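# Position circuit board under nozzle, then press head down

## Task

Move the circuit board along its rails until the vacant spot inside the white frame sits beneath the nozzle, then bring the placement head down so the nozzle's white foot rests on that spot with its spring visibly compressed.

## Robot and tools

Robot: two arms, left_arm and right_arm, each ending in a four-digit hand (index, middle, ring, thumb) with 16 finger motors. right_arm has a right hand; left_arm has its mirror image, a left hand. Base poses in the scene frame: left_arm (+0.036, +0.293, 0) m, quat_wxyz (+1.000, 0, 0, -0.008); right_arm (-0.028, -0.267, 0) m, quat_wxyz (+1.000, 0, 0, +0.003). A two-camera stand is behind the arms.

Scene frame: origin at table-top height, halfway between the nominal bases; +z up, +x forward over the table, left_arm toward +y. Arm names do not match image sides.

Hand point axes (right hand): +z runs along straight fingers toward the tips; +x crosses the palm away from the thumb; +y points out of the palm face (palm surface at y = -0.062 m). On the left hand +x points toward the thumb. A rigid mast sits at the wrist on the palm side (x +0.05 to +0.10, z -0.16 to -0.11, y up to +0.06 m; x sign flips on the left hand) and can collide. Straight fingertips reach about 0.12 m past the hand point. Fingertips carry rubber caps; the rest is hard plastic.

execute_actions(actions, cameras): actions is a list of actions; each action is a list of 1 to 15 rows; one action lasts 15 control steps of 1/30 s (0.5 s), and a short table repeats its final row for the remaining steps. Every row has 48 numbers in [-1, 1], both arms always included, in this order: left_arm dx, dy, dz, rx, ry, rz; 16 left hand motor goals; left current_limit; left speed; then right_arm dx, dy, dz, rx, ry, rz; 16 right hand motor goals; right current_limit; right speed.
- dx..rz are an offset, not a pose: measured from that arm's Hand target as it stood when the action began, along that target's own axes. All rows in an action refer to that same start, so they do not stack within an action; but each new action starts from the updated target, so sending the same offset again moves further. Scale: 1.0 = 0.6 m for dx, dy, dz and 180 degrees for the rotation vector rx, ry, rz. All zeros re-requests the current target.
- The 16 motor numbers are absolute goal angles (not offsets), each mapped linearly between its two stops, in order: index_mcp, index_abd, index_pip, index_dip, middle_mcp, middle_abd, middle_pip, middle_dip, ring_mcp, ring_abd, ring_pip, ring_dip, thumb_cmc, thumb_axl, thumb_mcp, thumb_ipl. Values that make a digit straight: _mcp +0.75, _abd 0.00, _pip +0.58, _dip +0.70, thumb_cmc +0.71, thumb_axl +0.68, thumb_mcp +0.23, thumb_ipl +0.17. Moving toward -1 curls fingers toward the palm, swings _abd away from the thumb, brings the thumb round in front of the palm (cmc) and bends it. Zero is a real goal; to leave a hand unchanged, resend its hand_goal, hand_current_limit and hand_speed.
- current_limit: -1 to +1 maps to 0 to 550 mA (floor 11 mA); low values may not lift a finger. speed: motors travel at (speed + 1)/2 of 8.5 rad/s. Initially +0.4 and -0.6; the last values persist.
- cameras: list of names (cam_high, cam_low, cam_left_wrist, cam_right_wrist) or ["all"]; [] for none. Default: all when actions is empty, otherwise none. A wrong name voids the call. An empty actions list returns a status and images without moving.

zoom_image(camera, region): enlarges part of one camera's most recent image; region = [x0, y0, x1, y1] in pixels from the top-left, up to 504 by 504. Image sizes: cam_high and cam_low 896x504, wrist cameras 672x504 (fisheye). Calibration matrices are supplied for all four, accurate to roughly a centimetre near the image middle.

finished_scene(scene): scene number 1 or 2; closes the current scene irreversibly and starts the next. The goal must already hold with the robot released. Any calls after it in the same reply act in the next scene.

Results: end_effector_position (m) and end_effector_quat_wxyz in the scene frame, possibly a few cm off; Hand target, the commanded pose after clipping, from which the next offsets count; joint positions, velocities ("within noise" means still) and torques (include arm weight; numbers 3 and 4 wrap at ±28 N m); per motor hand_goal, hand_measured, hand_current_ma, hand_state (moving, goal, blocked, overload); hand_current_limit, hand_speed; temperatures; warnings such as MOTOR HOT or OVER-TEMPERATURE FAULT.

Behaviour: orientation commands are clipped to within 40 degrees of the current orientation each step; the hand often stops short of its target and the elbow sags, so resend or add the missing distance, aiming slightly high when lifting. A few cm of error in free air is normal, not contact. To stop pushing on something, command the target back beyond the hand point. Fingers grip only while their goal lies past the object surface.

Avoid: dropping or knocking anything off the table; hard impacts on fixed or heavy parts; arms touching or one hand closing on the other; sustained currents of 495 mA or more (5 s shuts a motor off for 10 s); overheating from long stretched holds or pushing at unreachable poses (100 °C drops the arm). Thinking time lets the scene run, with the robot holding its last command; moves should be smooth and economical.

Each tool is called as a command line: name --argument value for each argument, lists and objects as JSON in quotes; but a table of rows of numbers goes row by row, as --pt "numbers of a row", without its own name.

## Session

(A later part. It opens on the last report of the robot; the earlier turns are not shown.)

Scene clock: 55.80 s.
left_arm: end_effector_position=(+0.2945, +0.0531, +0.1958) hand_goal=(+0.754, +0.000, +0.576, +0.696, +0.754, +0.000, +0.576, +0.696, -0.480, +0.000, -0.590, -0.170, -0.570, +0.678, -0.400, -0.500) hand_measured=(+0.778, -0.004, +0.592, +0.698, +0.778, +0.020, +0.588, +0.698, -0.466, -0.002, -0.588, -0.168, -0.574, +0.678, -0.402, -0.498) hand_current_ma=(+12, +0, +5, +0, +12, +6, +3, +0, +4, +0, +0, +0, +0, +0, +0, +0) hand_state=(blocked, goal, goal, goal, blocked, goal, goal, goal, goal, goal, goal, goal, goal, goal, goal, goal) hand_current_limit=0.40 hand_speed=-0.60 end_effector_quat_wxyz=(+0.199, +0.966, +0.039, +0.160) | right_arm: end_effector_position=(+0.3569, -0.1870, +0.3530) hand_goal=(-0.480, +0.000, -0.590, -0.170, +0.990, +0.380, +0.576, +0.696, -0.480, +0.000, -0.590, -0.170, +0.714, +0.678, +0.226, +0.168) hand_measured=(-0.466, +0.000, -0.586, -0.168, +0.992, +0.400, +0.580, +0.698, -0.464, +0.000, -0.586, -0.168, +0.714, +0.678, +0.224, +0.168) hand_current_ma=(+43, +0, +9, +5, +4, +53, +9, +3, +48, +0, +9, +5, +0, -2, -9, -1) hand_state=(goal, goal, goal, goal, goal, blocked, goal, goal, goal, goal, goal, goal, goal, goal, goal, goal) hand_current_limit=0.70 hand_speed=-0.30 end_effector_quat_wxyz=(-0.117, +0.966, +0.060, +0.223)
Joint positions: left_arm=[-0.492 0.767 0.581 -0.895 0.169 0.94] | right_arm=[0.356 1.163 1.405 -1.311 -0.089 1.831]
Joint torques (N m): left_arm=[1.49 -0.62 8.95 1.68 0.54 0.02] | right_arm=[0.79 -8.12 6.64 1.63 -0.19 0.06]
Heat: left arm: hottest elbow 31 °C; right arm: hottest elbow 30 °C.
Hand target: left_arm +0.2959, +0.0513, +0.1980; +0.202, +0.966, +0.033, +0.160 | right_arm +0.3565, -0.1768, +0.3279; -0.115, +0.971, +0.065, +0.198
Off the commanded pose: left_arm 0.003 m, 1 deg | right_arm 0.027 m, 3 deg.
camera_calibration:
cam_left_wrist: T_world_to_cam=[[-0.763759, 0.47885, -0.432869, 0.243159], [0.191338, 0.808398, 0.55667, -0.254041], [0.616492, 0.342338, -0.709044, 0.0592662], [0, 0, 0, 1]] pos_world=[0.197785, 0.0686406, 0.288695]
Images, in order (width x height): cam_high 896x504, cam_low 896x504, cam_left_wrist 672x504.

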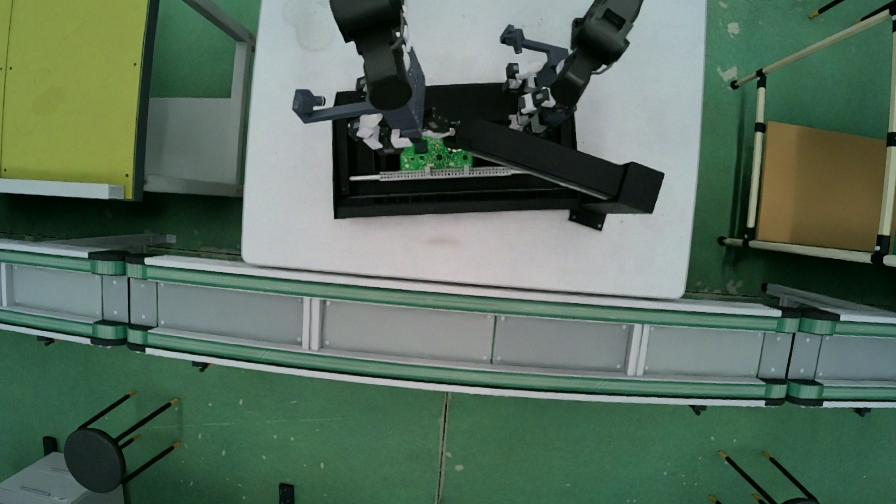

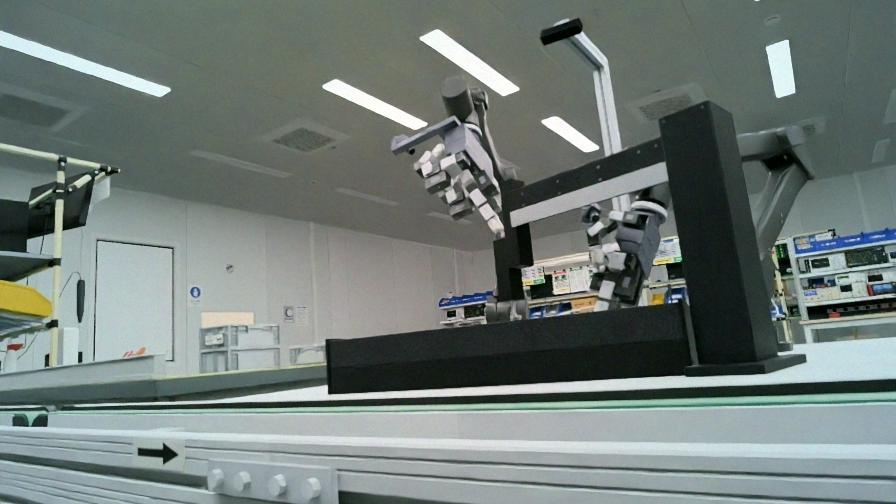

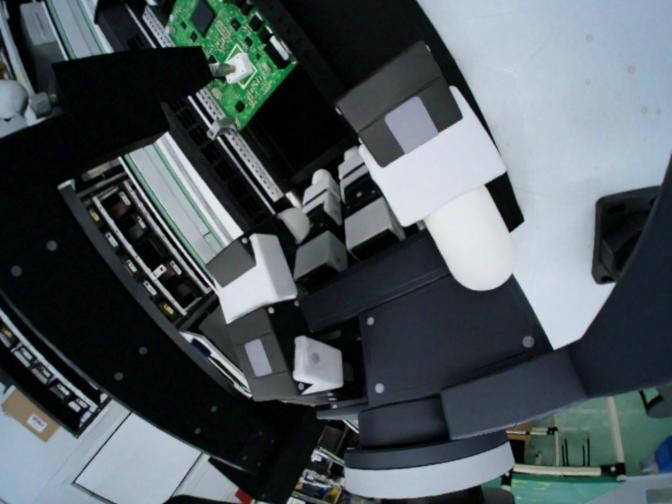

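execute_actions --actions '[[[0,0,0,0,0,0,0.754,0,0.576,0.696,0.754,0,0.576,0.696,-0.48,0,-0.59,-0.17,-0.571,0.678,-0.4,-0.5,0.4,-0.6,-0.0132,0.0065,0.03,0,0,0,-0.48,0,-0.59,-0.17,0.99,0.38,0.576,0.696,-0.48,0,-0.59,-0.17,0.714,0.678,0.226,0.168,0.7,-0.3]]]' --cameras '["cam_high","cam_low","cam_left_wrist"]'

zoom_image --camera "cam_high" --region '[430, 110, 480, 160]'

zoom_image --camera "cam_low" --region '[440, 190, 580, 330]'

zoom_image --camera "cam_left_wrist" --region '[170, 10, 270, 110]'

Scene clock: 57.13 s.
left_arm: end_effector_position=(+0.2944, +0.0530, +0.1958) hand_goal=(+0.754, +0.000, +0.576, +0.696, +0.754, +0.000, +0.576, +0.696, -0.480, +0.000, -0.590, -0.170, -0.570, +0.678, -0.400, -0.500) hand_measured=(+0.778, -0.004, +0.592, +0.698, +0.778, +0.020, +0.588, +0.698, -0.466, -0.002, -0.588, -0.168, -0.574, +0.678, -0.402, -0.498) hand_current_ma=(+12, +0, +5, +0, +12, +6, +3, +0, +4, +0, +0, +0, +0, +0, +0, +0) hand_state=(blocked, goal, goal, goal, blocked, goal, goal, goal, goal, goal, goal, goal, goal, goal, goal, goal) hand_current_limit=0.40 hand_speed=-0.60 end_effector_quat_wxyz=(+0.199, +0.966, +0.038, +0.160) | right_arm: end_effector_position=(+0.3559, -0.1881, +0.3461) hand_goal=(-0.480, +0.000, -0.590, -0.170, +0.990, +0.380, +0.576, +0.696, -0.480, +0.000, -0.590, -0.170, +0.714, +0.678, +0.226, +0.168) hand_measured=(-0.466, +0.000, -0.586, -0.168, +0.996, +0.414, +0.584, +0.700, -0.464, +0.000, -0.586, -0.168, +0.714, +0.678, +0.224, +0.168) hand_current_ma=(+43, +0, +9, +5, +17, +100, +19, +8, +48, +0, +9, +5, +0, -2, -9, -1) hand_state=(goal, goal, goal, goal, goal, blocked, goal, goal, goal, goal, goal, goal, goal, goal, goal, goal) hand_current_limit=0.70 hand_speed=-0.30 end_effector_quat_wxyz=(-0.120, +0.962, +0.060, +0.238)
Joint positions: left_arm=[-0.492 0.767 0.581 -0.895 0.169 0.941] | right_arm=[0.356 1.134 1.356 -1.259 -0.085 1.831]
Joint torques (N m): left_arm=[1.55 -0.56 8.96 1.68 0.55 0.06] | right_arm=[0.73 -6.07 5.79 1.59 -0.32 0.05]
Heat: left arm: hottest elbow 31 °C; right arm: hottest elbow 30 °C.
Hand target: left_arm +0.2959, +0.0513, +0.1980; +0.202, +0.966, +0.033, +0.160 | right_arm +0.3566, -0.1767, +0.3078; -0.115, +0.971, +0.065, +0.198
Off the commanded pose: left_arm 0.003 m, 1 deg | right_arm 0.040 m, 5 deg.
camera_calibration:
cam_left_wrist: T_world_to_cam=[[-0.763344, 0.47944, -0.432946, 0.242934], [0.191997, 0.8083, 0.556586, -0.254201], [0.6168, 0.341743, -0.709062, 0.0592799], [0, 0, 0, 1]] pos_world=[0.197684, 0.0687397, 0.288695]
Images, in order (width x height): cam_high 896x504, cam_low 896x504, cam_left_wrist 672x504.

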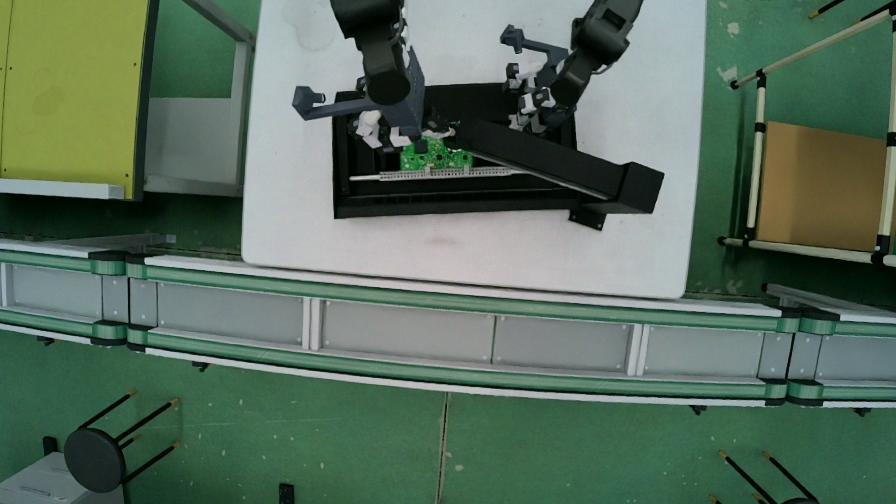

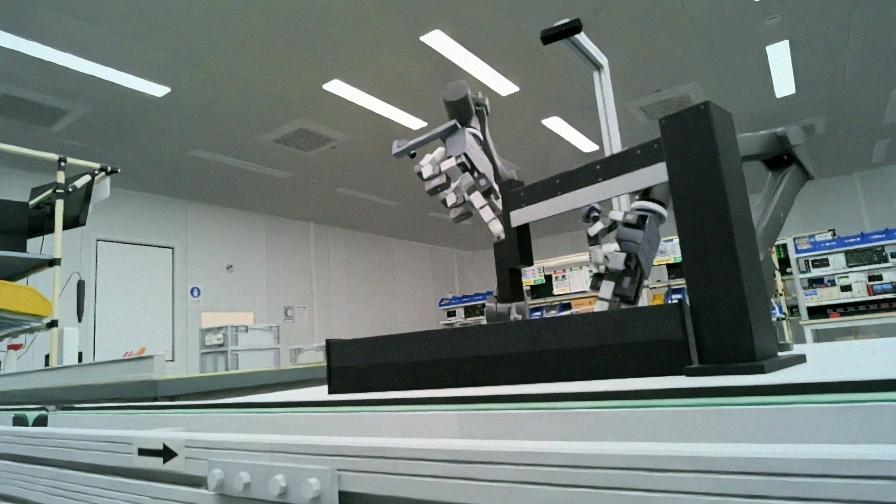

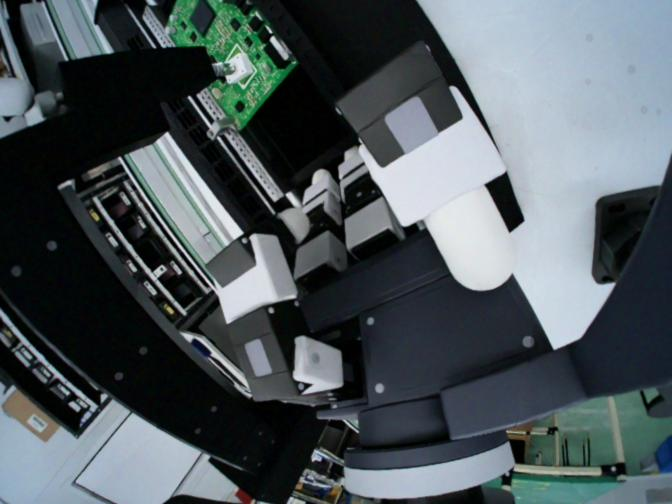

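Scaled by 10.080 from the camera's 896x504 image, which has a finer 1280x720 frame.

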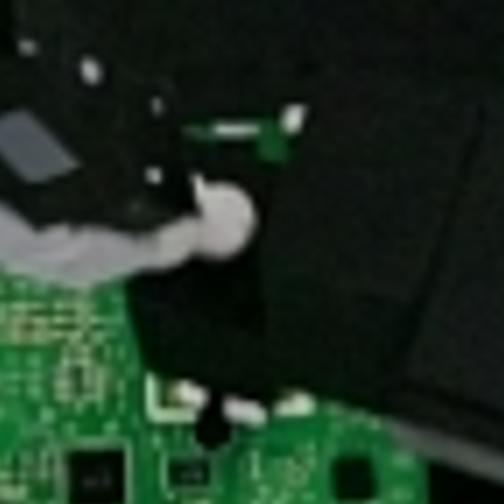

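Scaled by 3.600 from the camera's 896x504 image, which has a finer 1280x720 frame.

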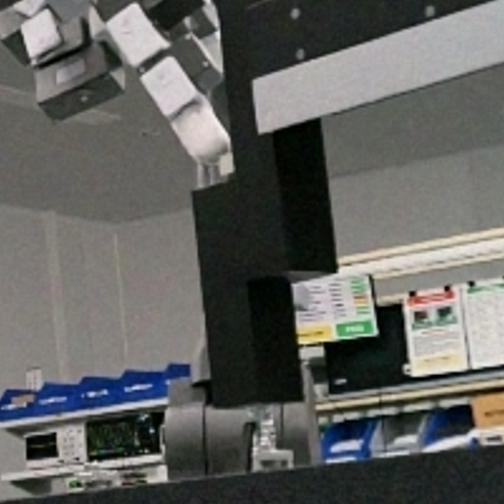

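Scaled by 5.040 from the camera's 672x504 image, which has a finer 960x720 frame.

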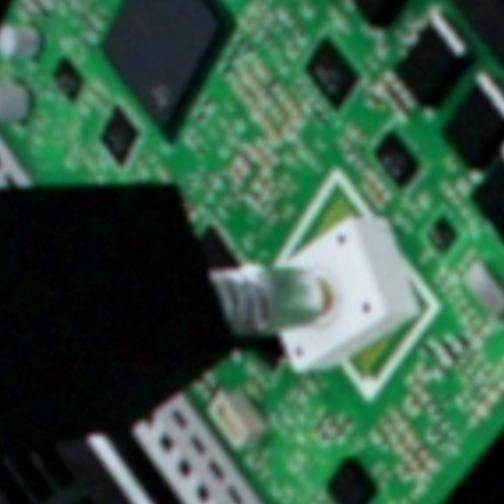

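execute_actions --actions '[[[0,0,0,0,0,0,0.754,0,0.576,0.696,0.754,0,0.576,0.696,-0.48,0,-0.59,-0.17,-0.571,0.678,-0.4,-0.5,0.4,-0.6,-0.0132,0.0065,0.03,0,0,0,-0.48,0,-0.59,-0.17,0.99,0.38,0.576,0.696,-0.48,0,-0.59,-0.17,0.714,0.678,0.226,0.168,0.7,-0.3]]]' --cameras '["cam_high","cam_low","cam_left_wrist"]'

zoom_image --camera "cam_low" --region '[440, 190, 580, 330]'

zoom_image --camera "cam_left_wrist" --region '[170, 10, 270, 110]'

Scene clock: 61.90 s.
left_arm: end_effector_position=(+0.2944, +0.0530, +0.1958) hand_goal=(+0.754, +0.000, +0.576, +0.696, +0.754, +0.000, +0.576, +0.696, -0.480, +0.000, -0.590, -0.170, -0.570, +0.678, -0.400, -0.500) hand_measured=(+0.778, -0.004, +0.592, +0.698, +0.778, +0.020, +0.588, +0.698, -0.466, -0.002, -0.588, -0.168, -0.574, +0.678, -0.402, -0.498) hand_current_ma=(+12, +0, +5, +0, +12, +6, +3, +0, +4, +0, +0, +0, +0, +0, +0, +0) hand_state=(blocked, goal, goal, goal, blocked, goal, goal, goal, goal, goal, goal, goal, goal, goal, goal, goal) hand_current_limit=0.40 hand_speed=-0.60 end_effector_quat_wxyz=(+0.199, +0.966, +0.038, +0.160) | right_arm: end_effector_position=(+0.3578, -0.1891, +0.3328) hand_goal=(-0.480, +0.000, -0.590, -0.170, +0.990, +0.380, +0.576, +0.696, -0.480, +0.000, -0.590, -0.170, +0.714, +0.678, +0.226, +0.168) hand_measured=(-0.468, +0.000, -0.586, -0.168, +0.984, +0.410, +0.574, +0.694, -0.468, +0.000, -0.586, -0.168, +0.712, +0.678, +0.222, +0.168) hand_current_ma=(+36, +0, +8, +5, -17, +85, -3, -2, +37, +0, +8, +5, -2, -2, -12, -1) hand_state=(goal, goal, goal, goal, goal, blocked, goal, goal, goal, goal, goal, goal, goal, goal, goal, goal) hand_current_limit=0.70 hand_speed=-0.30 end_effector_quat_wxyz=(-0.119, +0.960, +0.057, +0.248)
Joint positions: left_arm=[-0.492 0.767 0.581 -0.895 0.169 0.941] | right_arm=[0.355 1.12 1.305 -1.204 -0.077 1.835]
Joint torques (N m): left_arm=[1.49 -0.67 8.96 1.68 0.54 0.05] | right_arm=[0.85 -5.3 5.41 1.42 -0.67 0]
Heat: left arm: hottest elbow 31 °C; right arm: hottest elbow 30 °C.
Hand target: left_arm +0.2959, +0.0513, +0.1980; +0.202, +0.966, +0.033, +0.160 | right_arm +0.3568, -0.1766, +0.2878; -0.115, +0.971, +0.065, +0.198
Off the commanded pose: left_arm 0.003 m, 1 deg | right_arm 0.047 m, 6 deg.
camera_calibration:
cam_left_wrist: T_world_to_cam=[[-0.763344, 0.47944, -0.432946, 0.242934], [0.191997, 0.8083, 0.556586, -0.254201], [0.6168, 0.341743, -0.709062, 0.0592799], [0, 0, 0, 1]] pos_world=[0.197684, 0.0687397, 0.288695]
Images, in order (width x height): cam_high 896x504, cam_low 896x504, cam_left_wrist 672x504.

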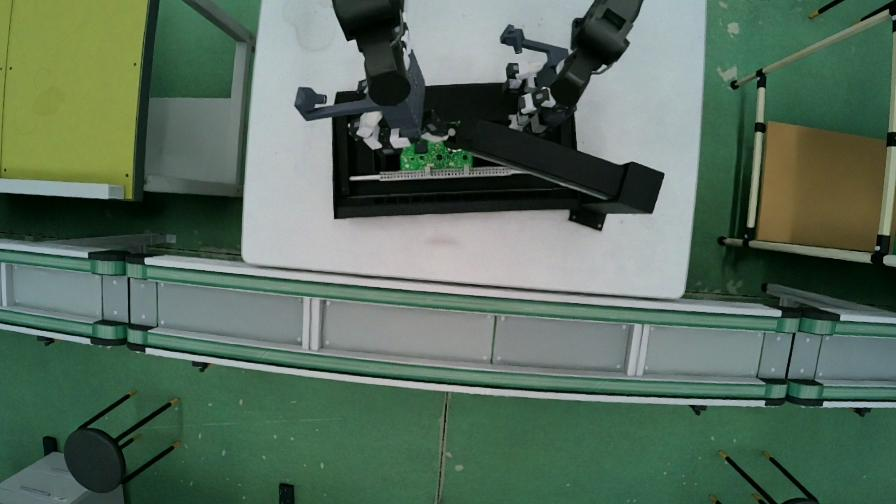

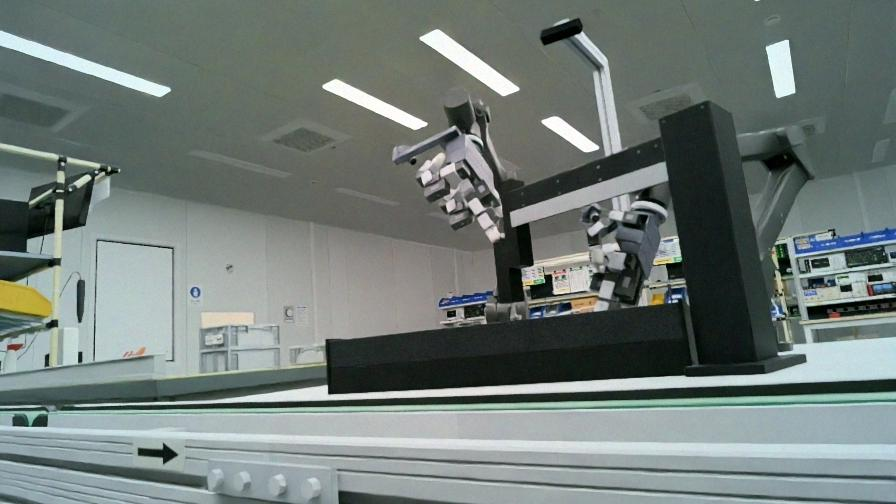

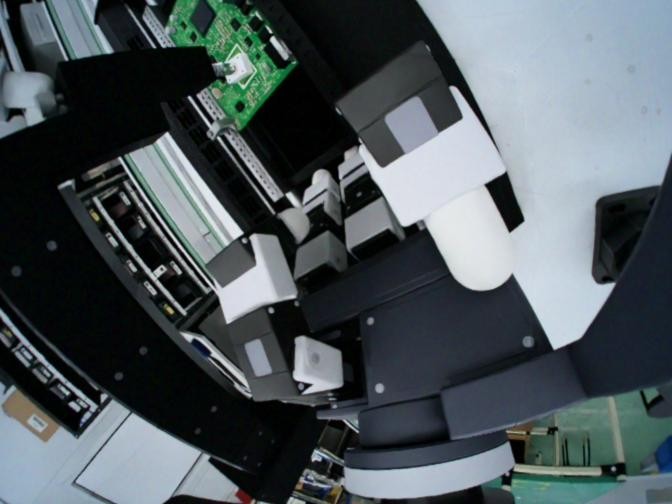

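Scaled by 3.600 from the camera's 896x504 image, which has a finer 1280x720 frame.

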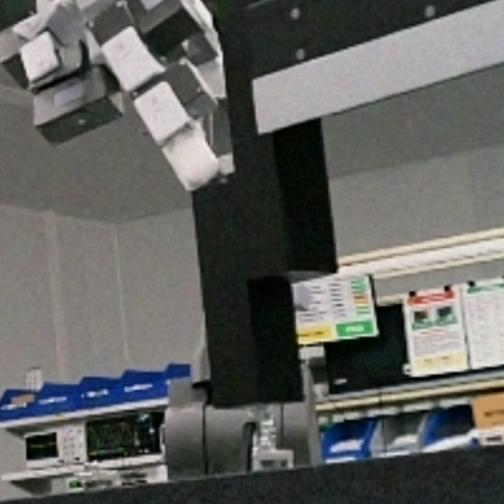

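Scaled by 5.040 from the camera's 672x504 image, which has a finer 960x720 frame.

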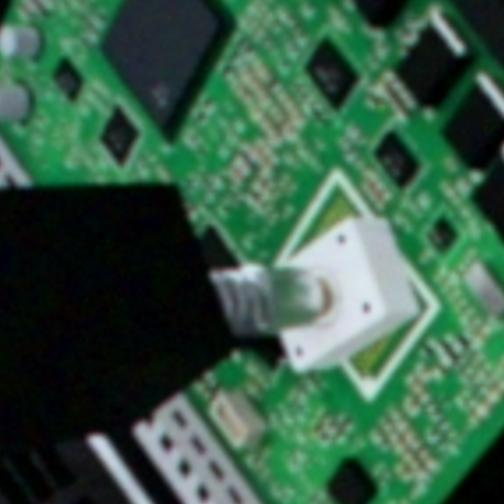

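execute_actions --actions '[[[0,0,0,0,0,0,0.754,0,0.576,0.696,0.754,0,0.576,0.696,-0.48,0,-0.59,-0.17,-0.571,0.678,-0.4,-0.5,0.4,-0.6,0.033,-0.0163,-0.075,0,0,0,-0.48,0,-0.59,-0.17,0.99,0.38,0.576,0.696,-0.48,0,-0.59,-0.17,0.714,0.678,0.226,0.168,0.7,-0.3]],[[0,0,0,0,0,0,0.754,0,0.576,0.696,0.754,0,0.576,0.696,-0.48,0,-0.59,-0.17,-0.571,0.678,-0.4,-0.5,0.4,-0.6,0.033,-0.0163,-0.075,0,0,0,-0.48,0,-0.59,-0.17,0.99,0.38,0.576,0.696,-0.48,0,-0.59,-0.17,0.714,0.678,0.226,0.168,0.7,-0.3]]]' --cameras '["cam_high","cam_low","cam_right_wrist"]'

zoom_image --camera "cam_low" --region '[440, 190, 580, 330]'

zoom_image --camera "cam_high" --region '[430, 110, 480, 160]'

zoom_image --camera "cam_right_wrist" --region '[290, 150, 390, 250]'

Scene clock: 64.00 s.
left_arm: end_effector_position=(+0.2944, +0.0530, +0.1958) hand_goal=(+0.754, +0.000, +0.576, +0.696, +0.754, +0.000, +0.576, +0.696, -0.480, +0.000, -0.590, -0.170, -0.570, +0.678, -0.400, -0.500) hand_measured=(+0.778, -0.004, +0.592, +0.698, +0.778, +0.020, +0.588, +0.698, -0.466, -0.002, -0.588, -0.168, -0.574, +0.678, -0.402, -0.498) hand_current_ma=(+12, +0, +5, +0, +12, +6, +3, +0, +4, +0, +0, +0, +0, +0, +0, +0) hand_state=(blocked, goal, goal, goal, blocked, goal, goal, goal, goal, goal, goal, goal, goal, goal, goal, goal) hand_current_limit=0.40 hand_speed=-0.60 end_effector_quat_wxyz=(+0.199, +0.966, +0.038, +0.160) | right_arm: end_effector_position=(+0.3502, -0.1854, +0.3712) hand_goal=(-0.480, +0.000, -0.590, -0.170, +0.990, +0.380, +0.576, +0.696, -0.480, +0.000, -0.590, -0.170, +0.714, +0.678, +0.226, +0.168) hand_measured=(-0.468, +0.000, -0.586, -0.168, +0.980, +0.376, +0.572, +0.694, -0.468, +0.000, -0.586, -0.168, +0.712, +0.678, +0.222, +0.168) hand_current_ma=(+36, +0, +8, +5, -32, -7, -8, -2, +37, +0, +8, +5, -2, -2, -12, -1) hand_state=(goal, goal, goal, goal, goal, goal, goal, goal, goal, goal, goal, goal, goal, goal, goal, goal) hand_current_limit=0.70 hand_speed=-0.30 end_effector_quat_wxyz=(-0.108, +0.974, +0.061, +0.189)
Joint positions: left_arm=[-0.492 0.767 0.581 -0.895 0.169 0.941] | right_arm=[0.366 1.209 1.505 -1.438 -0.089 1.835]
Joint torques (N m): left_arm=[1.55 -0.5 8.98 1.68 0.55 0.05] | right_arm=[-0.03 -9.35 14.13 0.64 -0.2 0.02]
Heat: left arm: hottest elbow 31 °C; right arm: hottest elbow 30 °C.
Hand target: left_arm +0.2959, +0.0513, +0.1980; +0.202, +0.966, +0.033, +0.160 | right_arm +0.3562, -0.1769, +0.3880; -0.115, +0.971, +0.065, +0.198
Off the commanded pose: left_arm 0.003 m, 1 deg | right_arm 0.020 m, 1 deg.
camera_calibration:
cam_right_wrist: T_world_to_cam=[[-0.63857, -0.649361, -0.412988, 0.287171], [-0.736686, 0.360624, 0.572053, 0.06838], [-0.222535, 0.669538, -0.708658, 0.596191], [0, 0, 0, 1]] pos_world=[0.366427, -0.237355, 0.501977]
Images, in order (width x height): cam_high 896x504, cam_low 896x504, cam_right_wrist 672x504.

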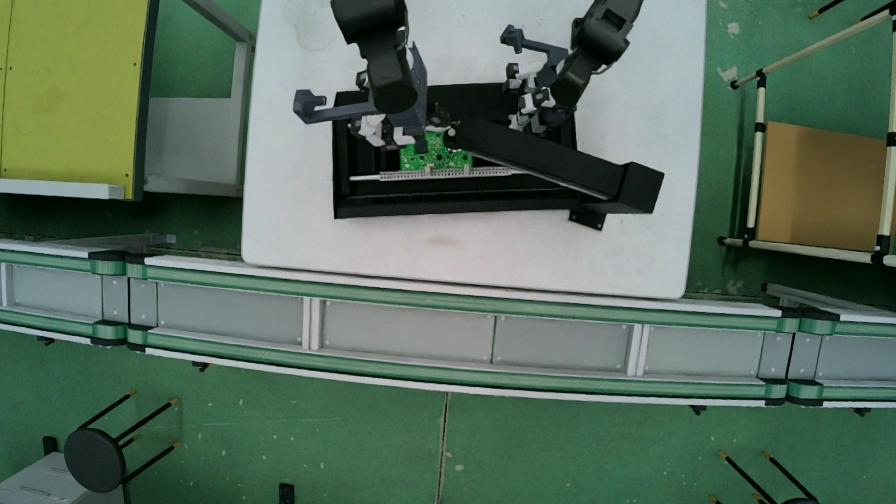

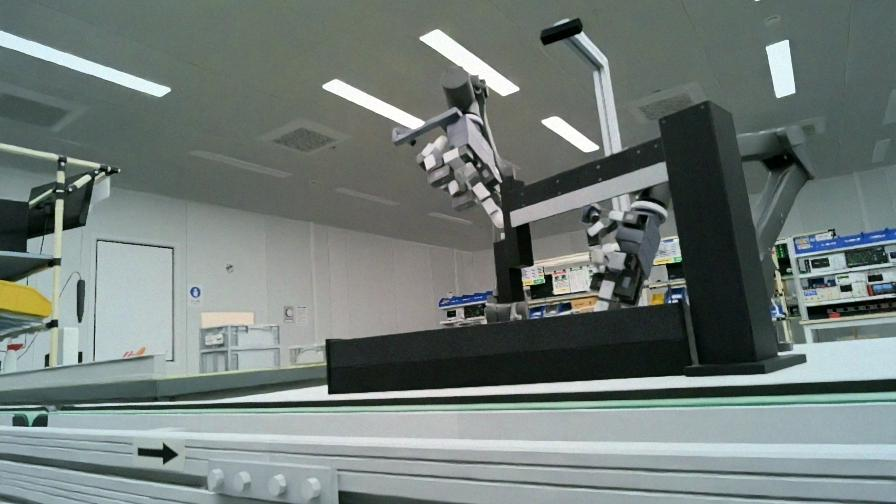

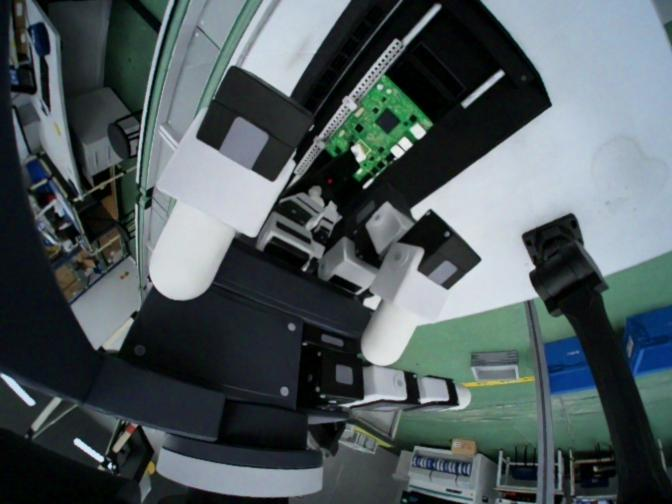

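Scaled by 3.600 from the camera's 896x504 image, which has a finer 1280x720 frame.

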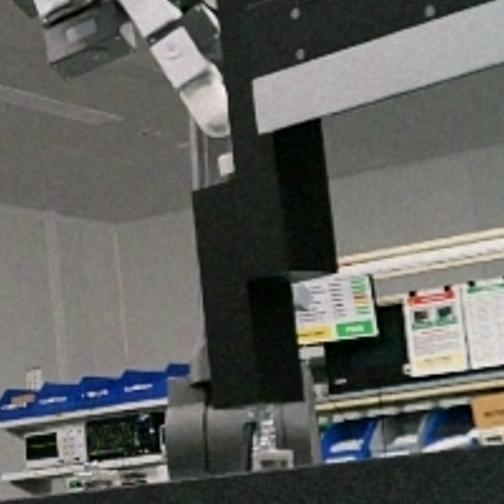

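Scaled by 10.080 from the camera's 896x504 image, which has a finer 1280x720 frame.

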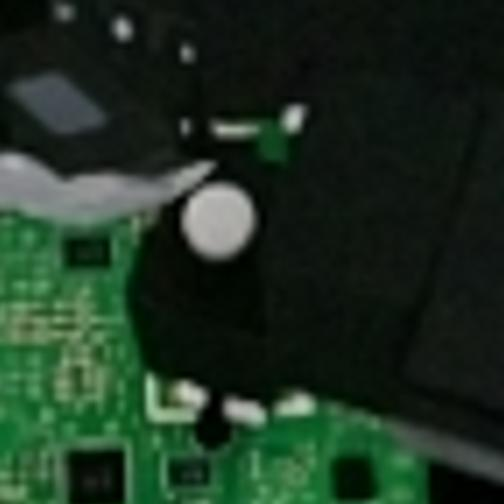

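Scaled by 5.040 from the camera's 672x504 image, which has a finer 960x720 frame.

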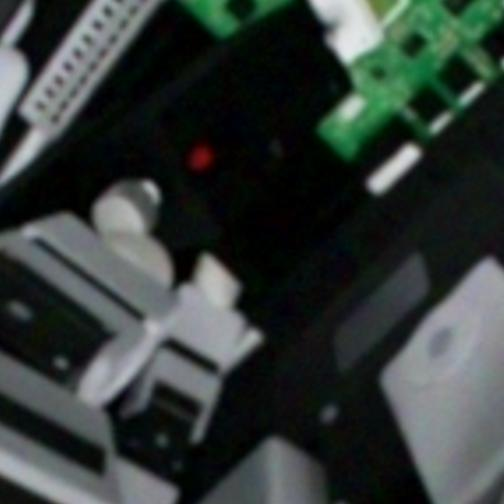

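execute_actions --actions '[[[0,0,0,0,0,0,0.754,0,0.576,0.696,0.754,0,0.576,0.696,-0.48,0,-0.59,-0.17,-0.571,0.678,-0.4,-0.5,0.4,-0.6,-0.0032,-0.0015,0.0362,0,0,0,-0.48,0,-0.59,-0.17,0.99,0.38,0.576,0.696,-0.48,0,-0.59,-0.17,0.714,0.678,0.226,0.168,0.7,-0.3]]]' --cameras '["cam_high","cam_low","cam_right_wrist"]'

zoom_image --camera "cam_low" --region '[440, 190, 580, 330]'

zoom_image --camera "cam_high" --region '[430, 110, 480, 160]'

zoom_image --camera "cam_right_wrist" --region '[290, 150, 390, 250]'

Scene clock: 65.47 s.
left_arm: end_effector_position=(+0.2944, +0.0530, +0.1958) hand_goal=(+0.754, +0.000, +0.576, +0.696, +0.754, +0.000, +0.576, +0.696, -0.480, +0.000, -0.590, -0.170, -0.570, +0.678, -0.400, -0.500) hand_measured=(+0.778, -0.004, +0.592, +0.698, +0.778, +0.020, +0.588, +0.698, -0.466, -0.002, -0.588, -0.168, -0.574, +0.678, -0.402, -0.498) hand_current_ma=(+12, +0, +5, +0, +12, +6, +3, +0, +4, +0, +0, +0, +0, +0, +0, +0) hand_state=(blocked, goal, goal, goal, blocked, goal, goal, goal, goal, goal, goal, goal, goal, goal, goal, goal) hand_current_limit=0.40 hand_speed=-0.60 end_effector_quat_wxyz=(+0.199, +0.966, +0.038, +0.160) | right_arm: end_effector_position=(+0.3558, -0.1796, +0.3714) hand_goal=(-0.480, +0.000, -0.590, -0.170, +0.990, +0.380, +0.576, +0.696, -0.480, +0.000, -0.590, -0.170, +0.714, +0.678, +0.226, +0.168) hand_measured=(-0.468, +0.000, -0.586, -0.168, +0.980, +0.376, +0.572, +0.694, -0.468, +0.000, -0.586, -0.168, +0.712, +0.678, +0.222, +0.168) hand_current_ma=(+36, +0, +8, +5, -32, -6, -8, -2, +37, +0, +8, +5, -2, -2, -12, -1) hand_state=(goal, goal, goal, goal, goal, goal, goal, goal, goal, goal, goal, goal, goal, goal, goal, goal) hand_current_limit=0.70 hand_speed=-0.30 end_effector_quat_wxyz=(-0.112, +0.972, +0.064, +0.198)
Joint positions: left_arm=[-0.492 0.767 0.581 -0.895 0.169 0.941] | right_arm=[0.374 1.212 1.505 -1.413 -0.089 1.838]
Joint torques (N m): left_arm=[1.49 -0.67 8.94 1.7 0.55 0.05] | right_arm=[0.09 -9.29 10 1.68 -0.04 0.08]
Heat: left arm: hottest elbow 31 °C; right arm: hottest elbow 30 °C.
Hand target: left_arm +0.2959, +0.0513, +0.1980; +0.202, +0.966, +0.033, +0.160 | right_arm +0.3623, -0.1707, +0.3680; -0.115, +0.971, +0.065, +0.198
Off the commanded pose: left_arm 0.003 m, 1 deg | right_arm 0.012 m, 0 deg.
camera_calibration:
cam_right_wrist: T_world_to_cam=[[-0.626744, -0.649492, -0.430525, 0.296899], [-0.749477, 0.351251, 0.561165, 0.0772802], [-0.213249, 0.674376, -0.706924, 0.590553], [0, 0, 0, 1]] pos_world=[0.369934, -0.232566, 0.501932]
Images, in order (width x height): cam_high 896x504, cam_low 896x504, cam_right_wrist 672x504.

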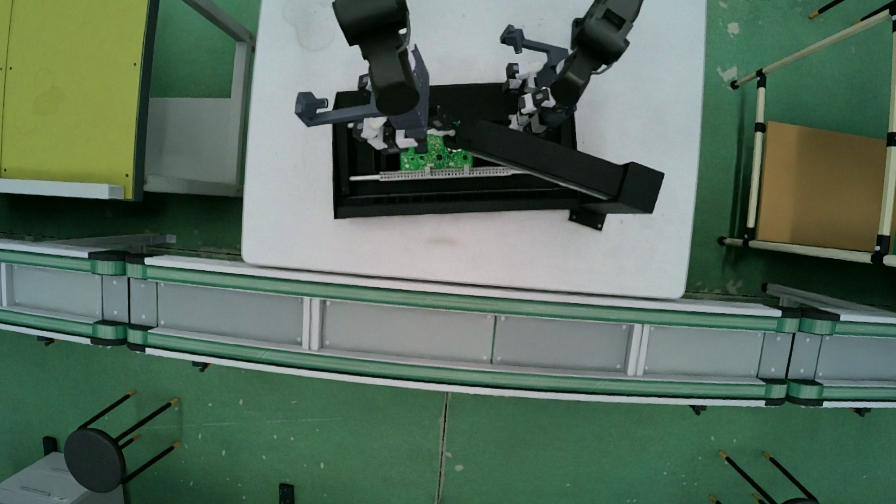

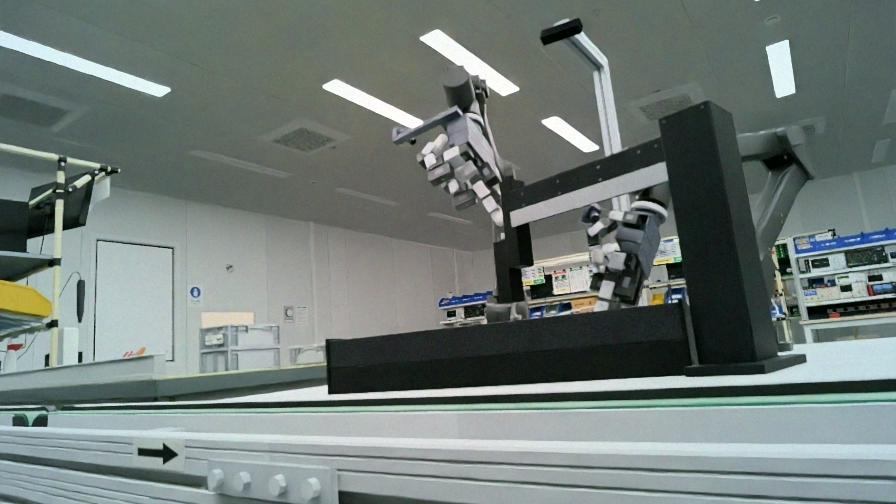

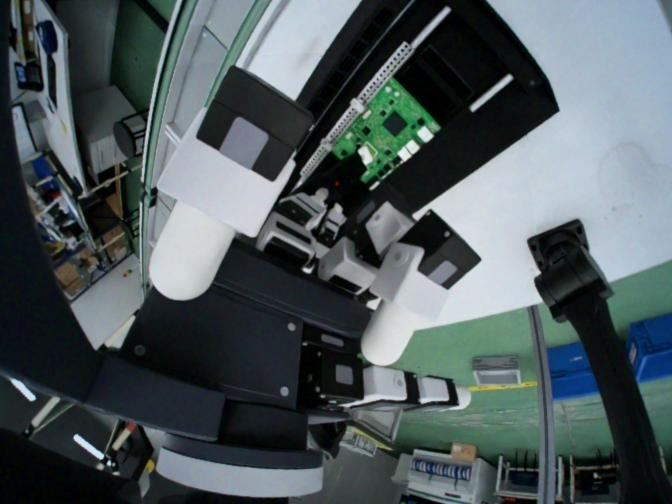

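Scaled by 3.600 from the camera's 896x504 image, which has a finer 1280x720 frame.

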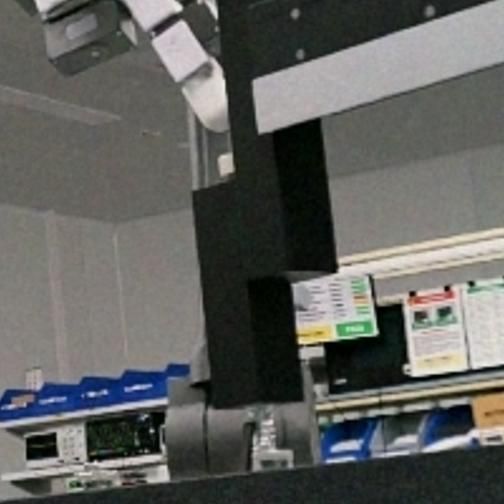

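Scaled by 10.080 from the camera's 896x504 image, which has a finer 1280x720 frame.

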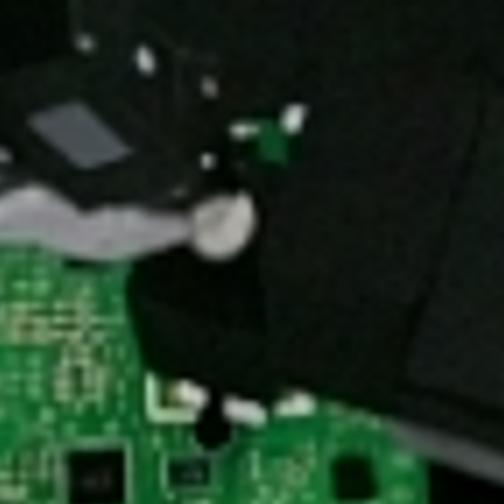

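Scaled by 5.040 from the camera's 672x504 image, which has a finer 960x720 frame.

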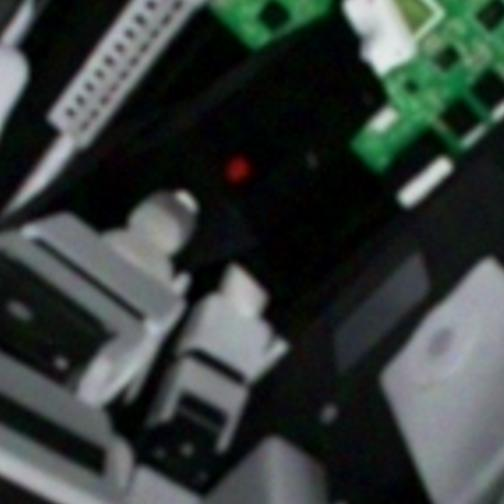

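execute_actions --actions '[[[0,0,0,0,0,0,0.754,0,0.576,0.696,0.754,0,0.576,0.696,-0.48,0,-0.59,-0.17,-0.571,0.678,-0.4,-0.5,0.4,-0.6,-0.0165,0.0081,0.0375,0,0,0,-0.48,0,-0.59,-0.17,0.99,0.38,0.576,0.696,-0.48,0,-0.59,-0.17,0.714,0.678,0.226,0.168,0.7,-0.3]]]' --cameras '["cam_high","cam_low"]'

zoom_image --camera "cam_low" --region '[440, 190, 580, 330]'

zoom_image --camera "cam_high" --region '[430, 110, 480, 160]'

Scene clock: 66.50 s.
left_arm: end_effector_position=(+0.2944, +0.0530, +0.1958) hand_goal=(+0.754, +0.000, +0.576, +0.696, +0.754, +0.000, +0.576, +0.696, -0.480, +0.000, -0.590, -0.170, -0.570, +0.678, -0.400, -0.500) hand_measured=(+0.778, -0.004, +0.592, +0.698, +0.778, +0.020, +0.588, +0.698, -0.466, -0.002, -0.588, -0.168, -0.574, +0.678, -0.402, -0.498) hand_current_ma=(+12, +0, +5, +0, +12, +6, +3, +0, +4, +0, +0, +0, +0, +0, +0, +0) hand_state=(blocked, goal, goal, goal, blocked, goal, goal, goal, goal, goal, goal, goal, goal, goal, goal, goal) hand_current_limit=0.40 hand_speed=-0.60 end_effector_quat_wxyz=(+0.199, +0.966, +0.038, +0.160) | right_arm: end_effector_position=(+0.3632, -0.1767, +0.3548) hand_goal=(-0.480, +0.000, -0.590, -0.170, +0.990, +0.380, +0.576, +0.696, -0.480, +0.000, -0.590, -0.170, +0.714, +0.678, +0.226, +0.168) hand_measured=(-0.468, +0.000, -0.586, -0.168, +0.988, +0.386, +0.578, +0.696, -0.468, +0.000, -0.586, -0.168, +0.712, +0.678, +0.222, +0.168) hand_current_ma=(+36, +0, +8, +5, -5, +13, +2, -1, +38, +0, +8, +5, -3, -2, -13, -1) hand_state=(goal, goal, goal, goal, goal, goal, goal, goal, goal, goal, goal, goal, goal, goal, goal, goal) hand_current_limit=0.70 hand_speed=-0.30 end_effector_quat_wxyz=(-0.114, +0.970, +0.064, +0.205)
Joint positions: left_arm=[-0.492 0.767 0.581 -0.895 0.169 0.941] | right_arm=[0.375 1.21 1.455 -1.348 -0.087 1.84]
Joint torques (N m): left_arm=[1.44 -0.5 8.96 1.69 0.54 0.05] | right_arm=[0.03 -10.58 7.66 1.72 -0.1 0.06]
Heat: left arm: hottest elbow 31 °C; right arm: hottest elbow 30 °C.
Hand target: left_arm +0.2959, +0.0513, +0.1980; +0.202, +0.966, +0.033, +0.160 | right_arm +0.3624, -0.1706, +0.3430; -0.115, +0.971, +0.065, +0.198
Off the commanded pose: left_arm 0.003 m, 1 deg | right_arm 0.013 m, 1 deg.
Images, in order (width x height): cam_high 896x504, cam_low 896x504.

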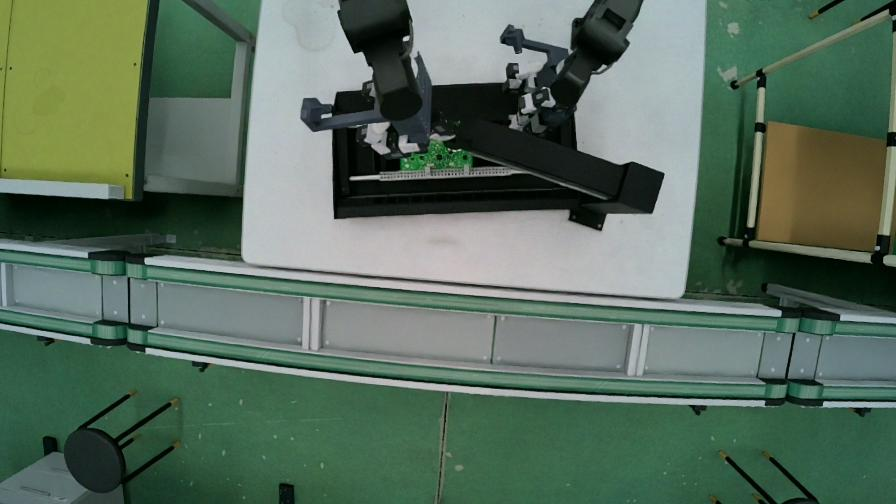

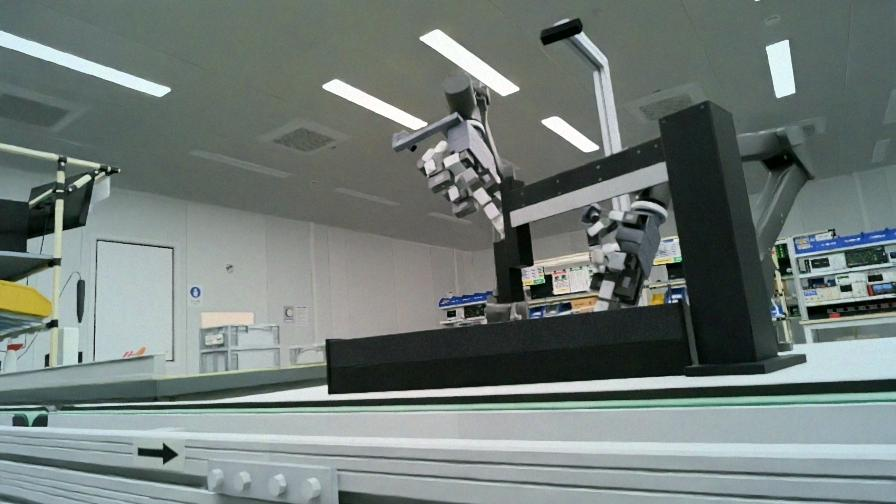

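Scaled by 3.600 from the camera's 896x504 image, which has a finer 1280x720 frame.

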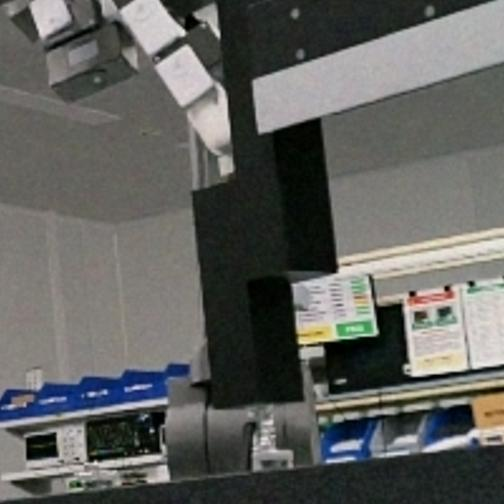

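Scaled by 10.080 from the camera's 896x504 image, which has a finer 1280x720 frame.

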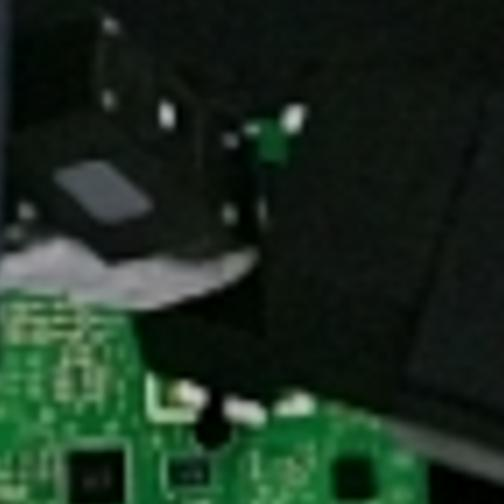

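execute_actions --actions '[[[0,0,0,0,0,0,0.754,0,0.576,0.696,0.754,0,0.576,0.696,-0.48,0,-0.59,-0.17,-0.571,0.678,-0.4,-0.5,0.4,-0.6,-0.0112,0.0045,-0.006,0,0,0,-0.48,0,-0.59,-0.17,0.99,0.38,0.576,0.696,-0.48,0,-0.59,-0.17,0.714,0.678,0.226,0.168,0.7,-0.3]],[[0,0,0,0,0,0,0.754,0,0.576,0.696,0.754,0,0.576,0.696,-0.48,0,-0.59,-0.17,-0.571,0.678,-0.4,-0.5,0.4,-0.6,-0.0132,0.0065,0.03,0,0,0,-0.48,0,-0.59,-0.17,0.99,0.38,0.576,0.696,-0.48,0,-0.59,-0.17,0.714,0.678,0.226,0.168,0.7,-0.3]]]' --cameras '["cam_high","cam_low"]'

zoom_image --camera "cam_low" --region '[440, 190, 580, 330]'

zoom_image --camera "cam_high" --region '[430, 110, 480, 160]'

Scene clock: 68.33 s.
left_arm: end_effector_position=(+0.2944, +0.0530, +0.1958) hand_goal=(+0.754, +0.000, +0.576, +0.696, +0.754, +0.000, +0.576, +0.696, -0.480, +0.000, -0.590, -0.170, -0.570, +0.678, -0.400, -0.500) hand_measured=(+0.778, -0.004, +0.592, +0.698, +0.778, +0.020, +0.588, +0.698, -0.466, -0.002, -0.588, -0.168, -0.574, +0.678, -0.402, -0.498) hand_current_ma=(+12, +0, +5, +0, +12, +6, +3, +0, +4, +0, +0, +0, +0, +0, +0, +0) hand_state=(blocked, goal, goal, goal, blocked, goal, goal, goal, goal, goal, goal, goal, goal, goal, goal, goal) hand_current_limit=0.40 hand_speed=-0.60 end_effector_quat_wxyz=(+0.199, +0.966, +0.038, +0.160) | right_arm: end_effector_position=(+0.3577, -0.1789, +0.3494) hand_goal=(-0.480, +0.000, -0.590, -0.170, +0.990, +0.380, +0.576, +0.696, -0.480, +0.000, -0.590, -0.170, +0.714, +0.678, +0.226, +0.168) hand_measured=(-0.468, +0.000, -0.586, -0.168, +1.000, +0.380, +0.584, +0.698, -0.468, +0.000, -0.586, -0.168, +0.712, +0.678, +0.222, +0.168) hand_current_ma=(+36, +0, +8, +5, +27, +0, +20, +3, +38, +0, +8, +5, -3, -2, -13, -1) hand_state=(goal, goal, goal, goal, goal, goal, goal, goal, goal, goal, goal, goal, goal, goal, goal, goal) hand_current_limit=0.70 hand_speed=-0.30 end_effector_quat_wxyz=(-0.121, +0.964, +0.064, +0.226)
Joint positions: left_arm=[-0.492 0.767 0.581 -0.895 0.169 0.941] | right_arm=[0.375 1.162 1.392 -1.289 -0.087 1.841]
Joint torques (N m): left_arm=[1.61 -0.73 8.96 1.69 0.54 0.05] | right_arm=[-0.26 -8.23 6.52 1.35 -0.13 0.01]
Heat: left arm: hottest elbow 31 °C; right arm: hottest elbow 30 °C.
Hand target: left_arm +0.2959, +0.0513, +0.1980; +0.202, +0.966, +0.033, +0.160 | right_arm +0.3556, -0.1745, +0.3230; -0.115, +0.971, +0.065, +0.198
Off the commanded pose: left_arm 0.003 m, 1 deg | right_arm 0.027 m, 3 deg.
Images, in order (width x height): cam_high 896x504, cam_low 896x504.

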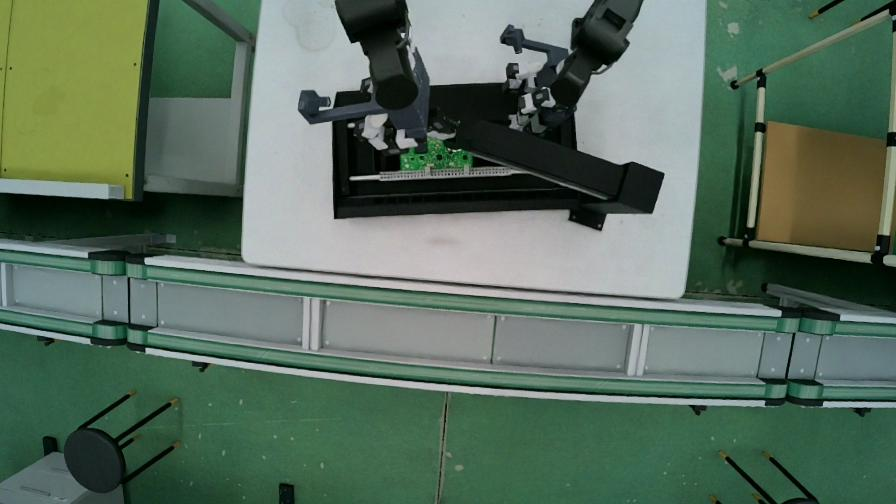

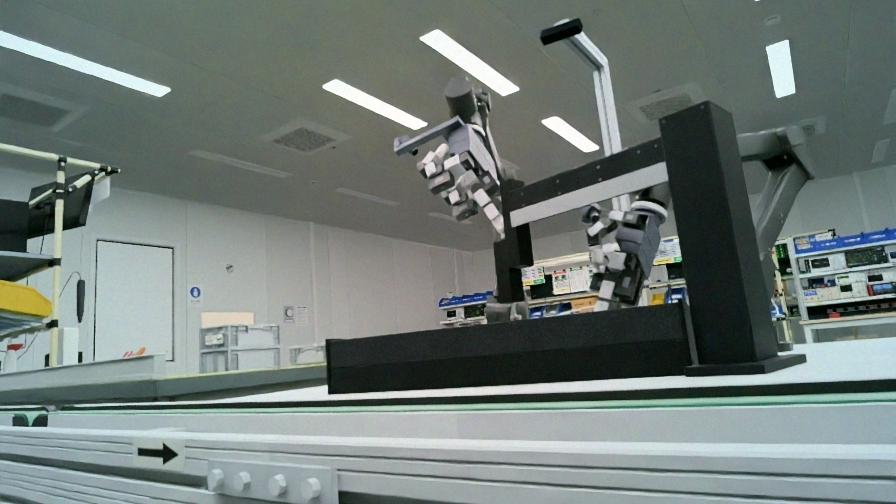

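Scaled by 3.600 from the camera's 896x504 image, which has a finer 1280x720 frame.

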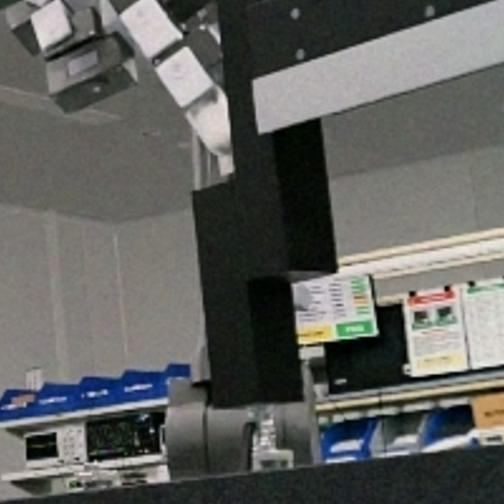

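Scaled by 10.080 from the camera's 896x504 image, which has a finer 1280x720 frame.

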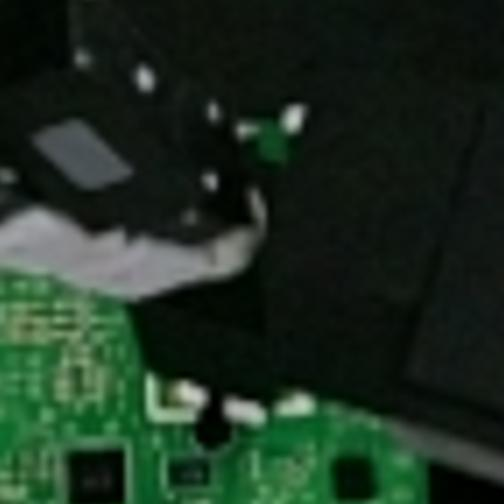

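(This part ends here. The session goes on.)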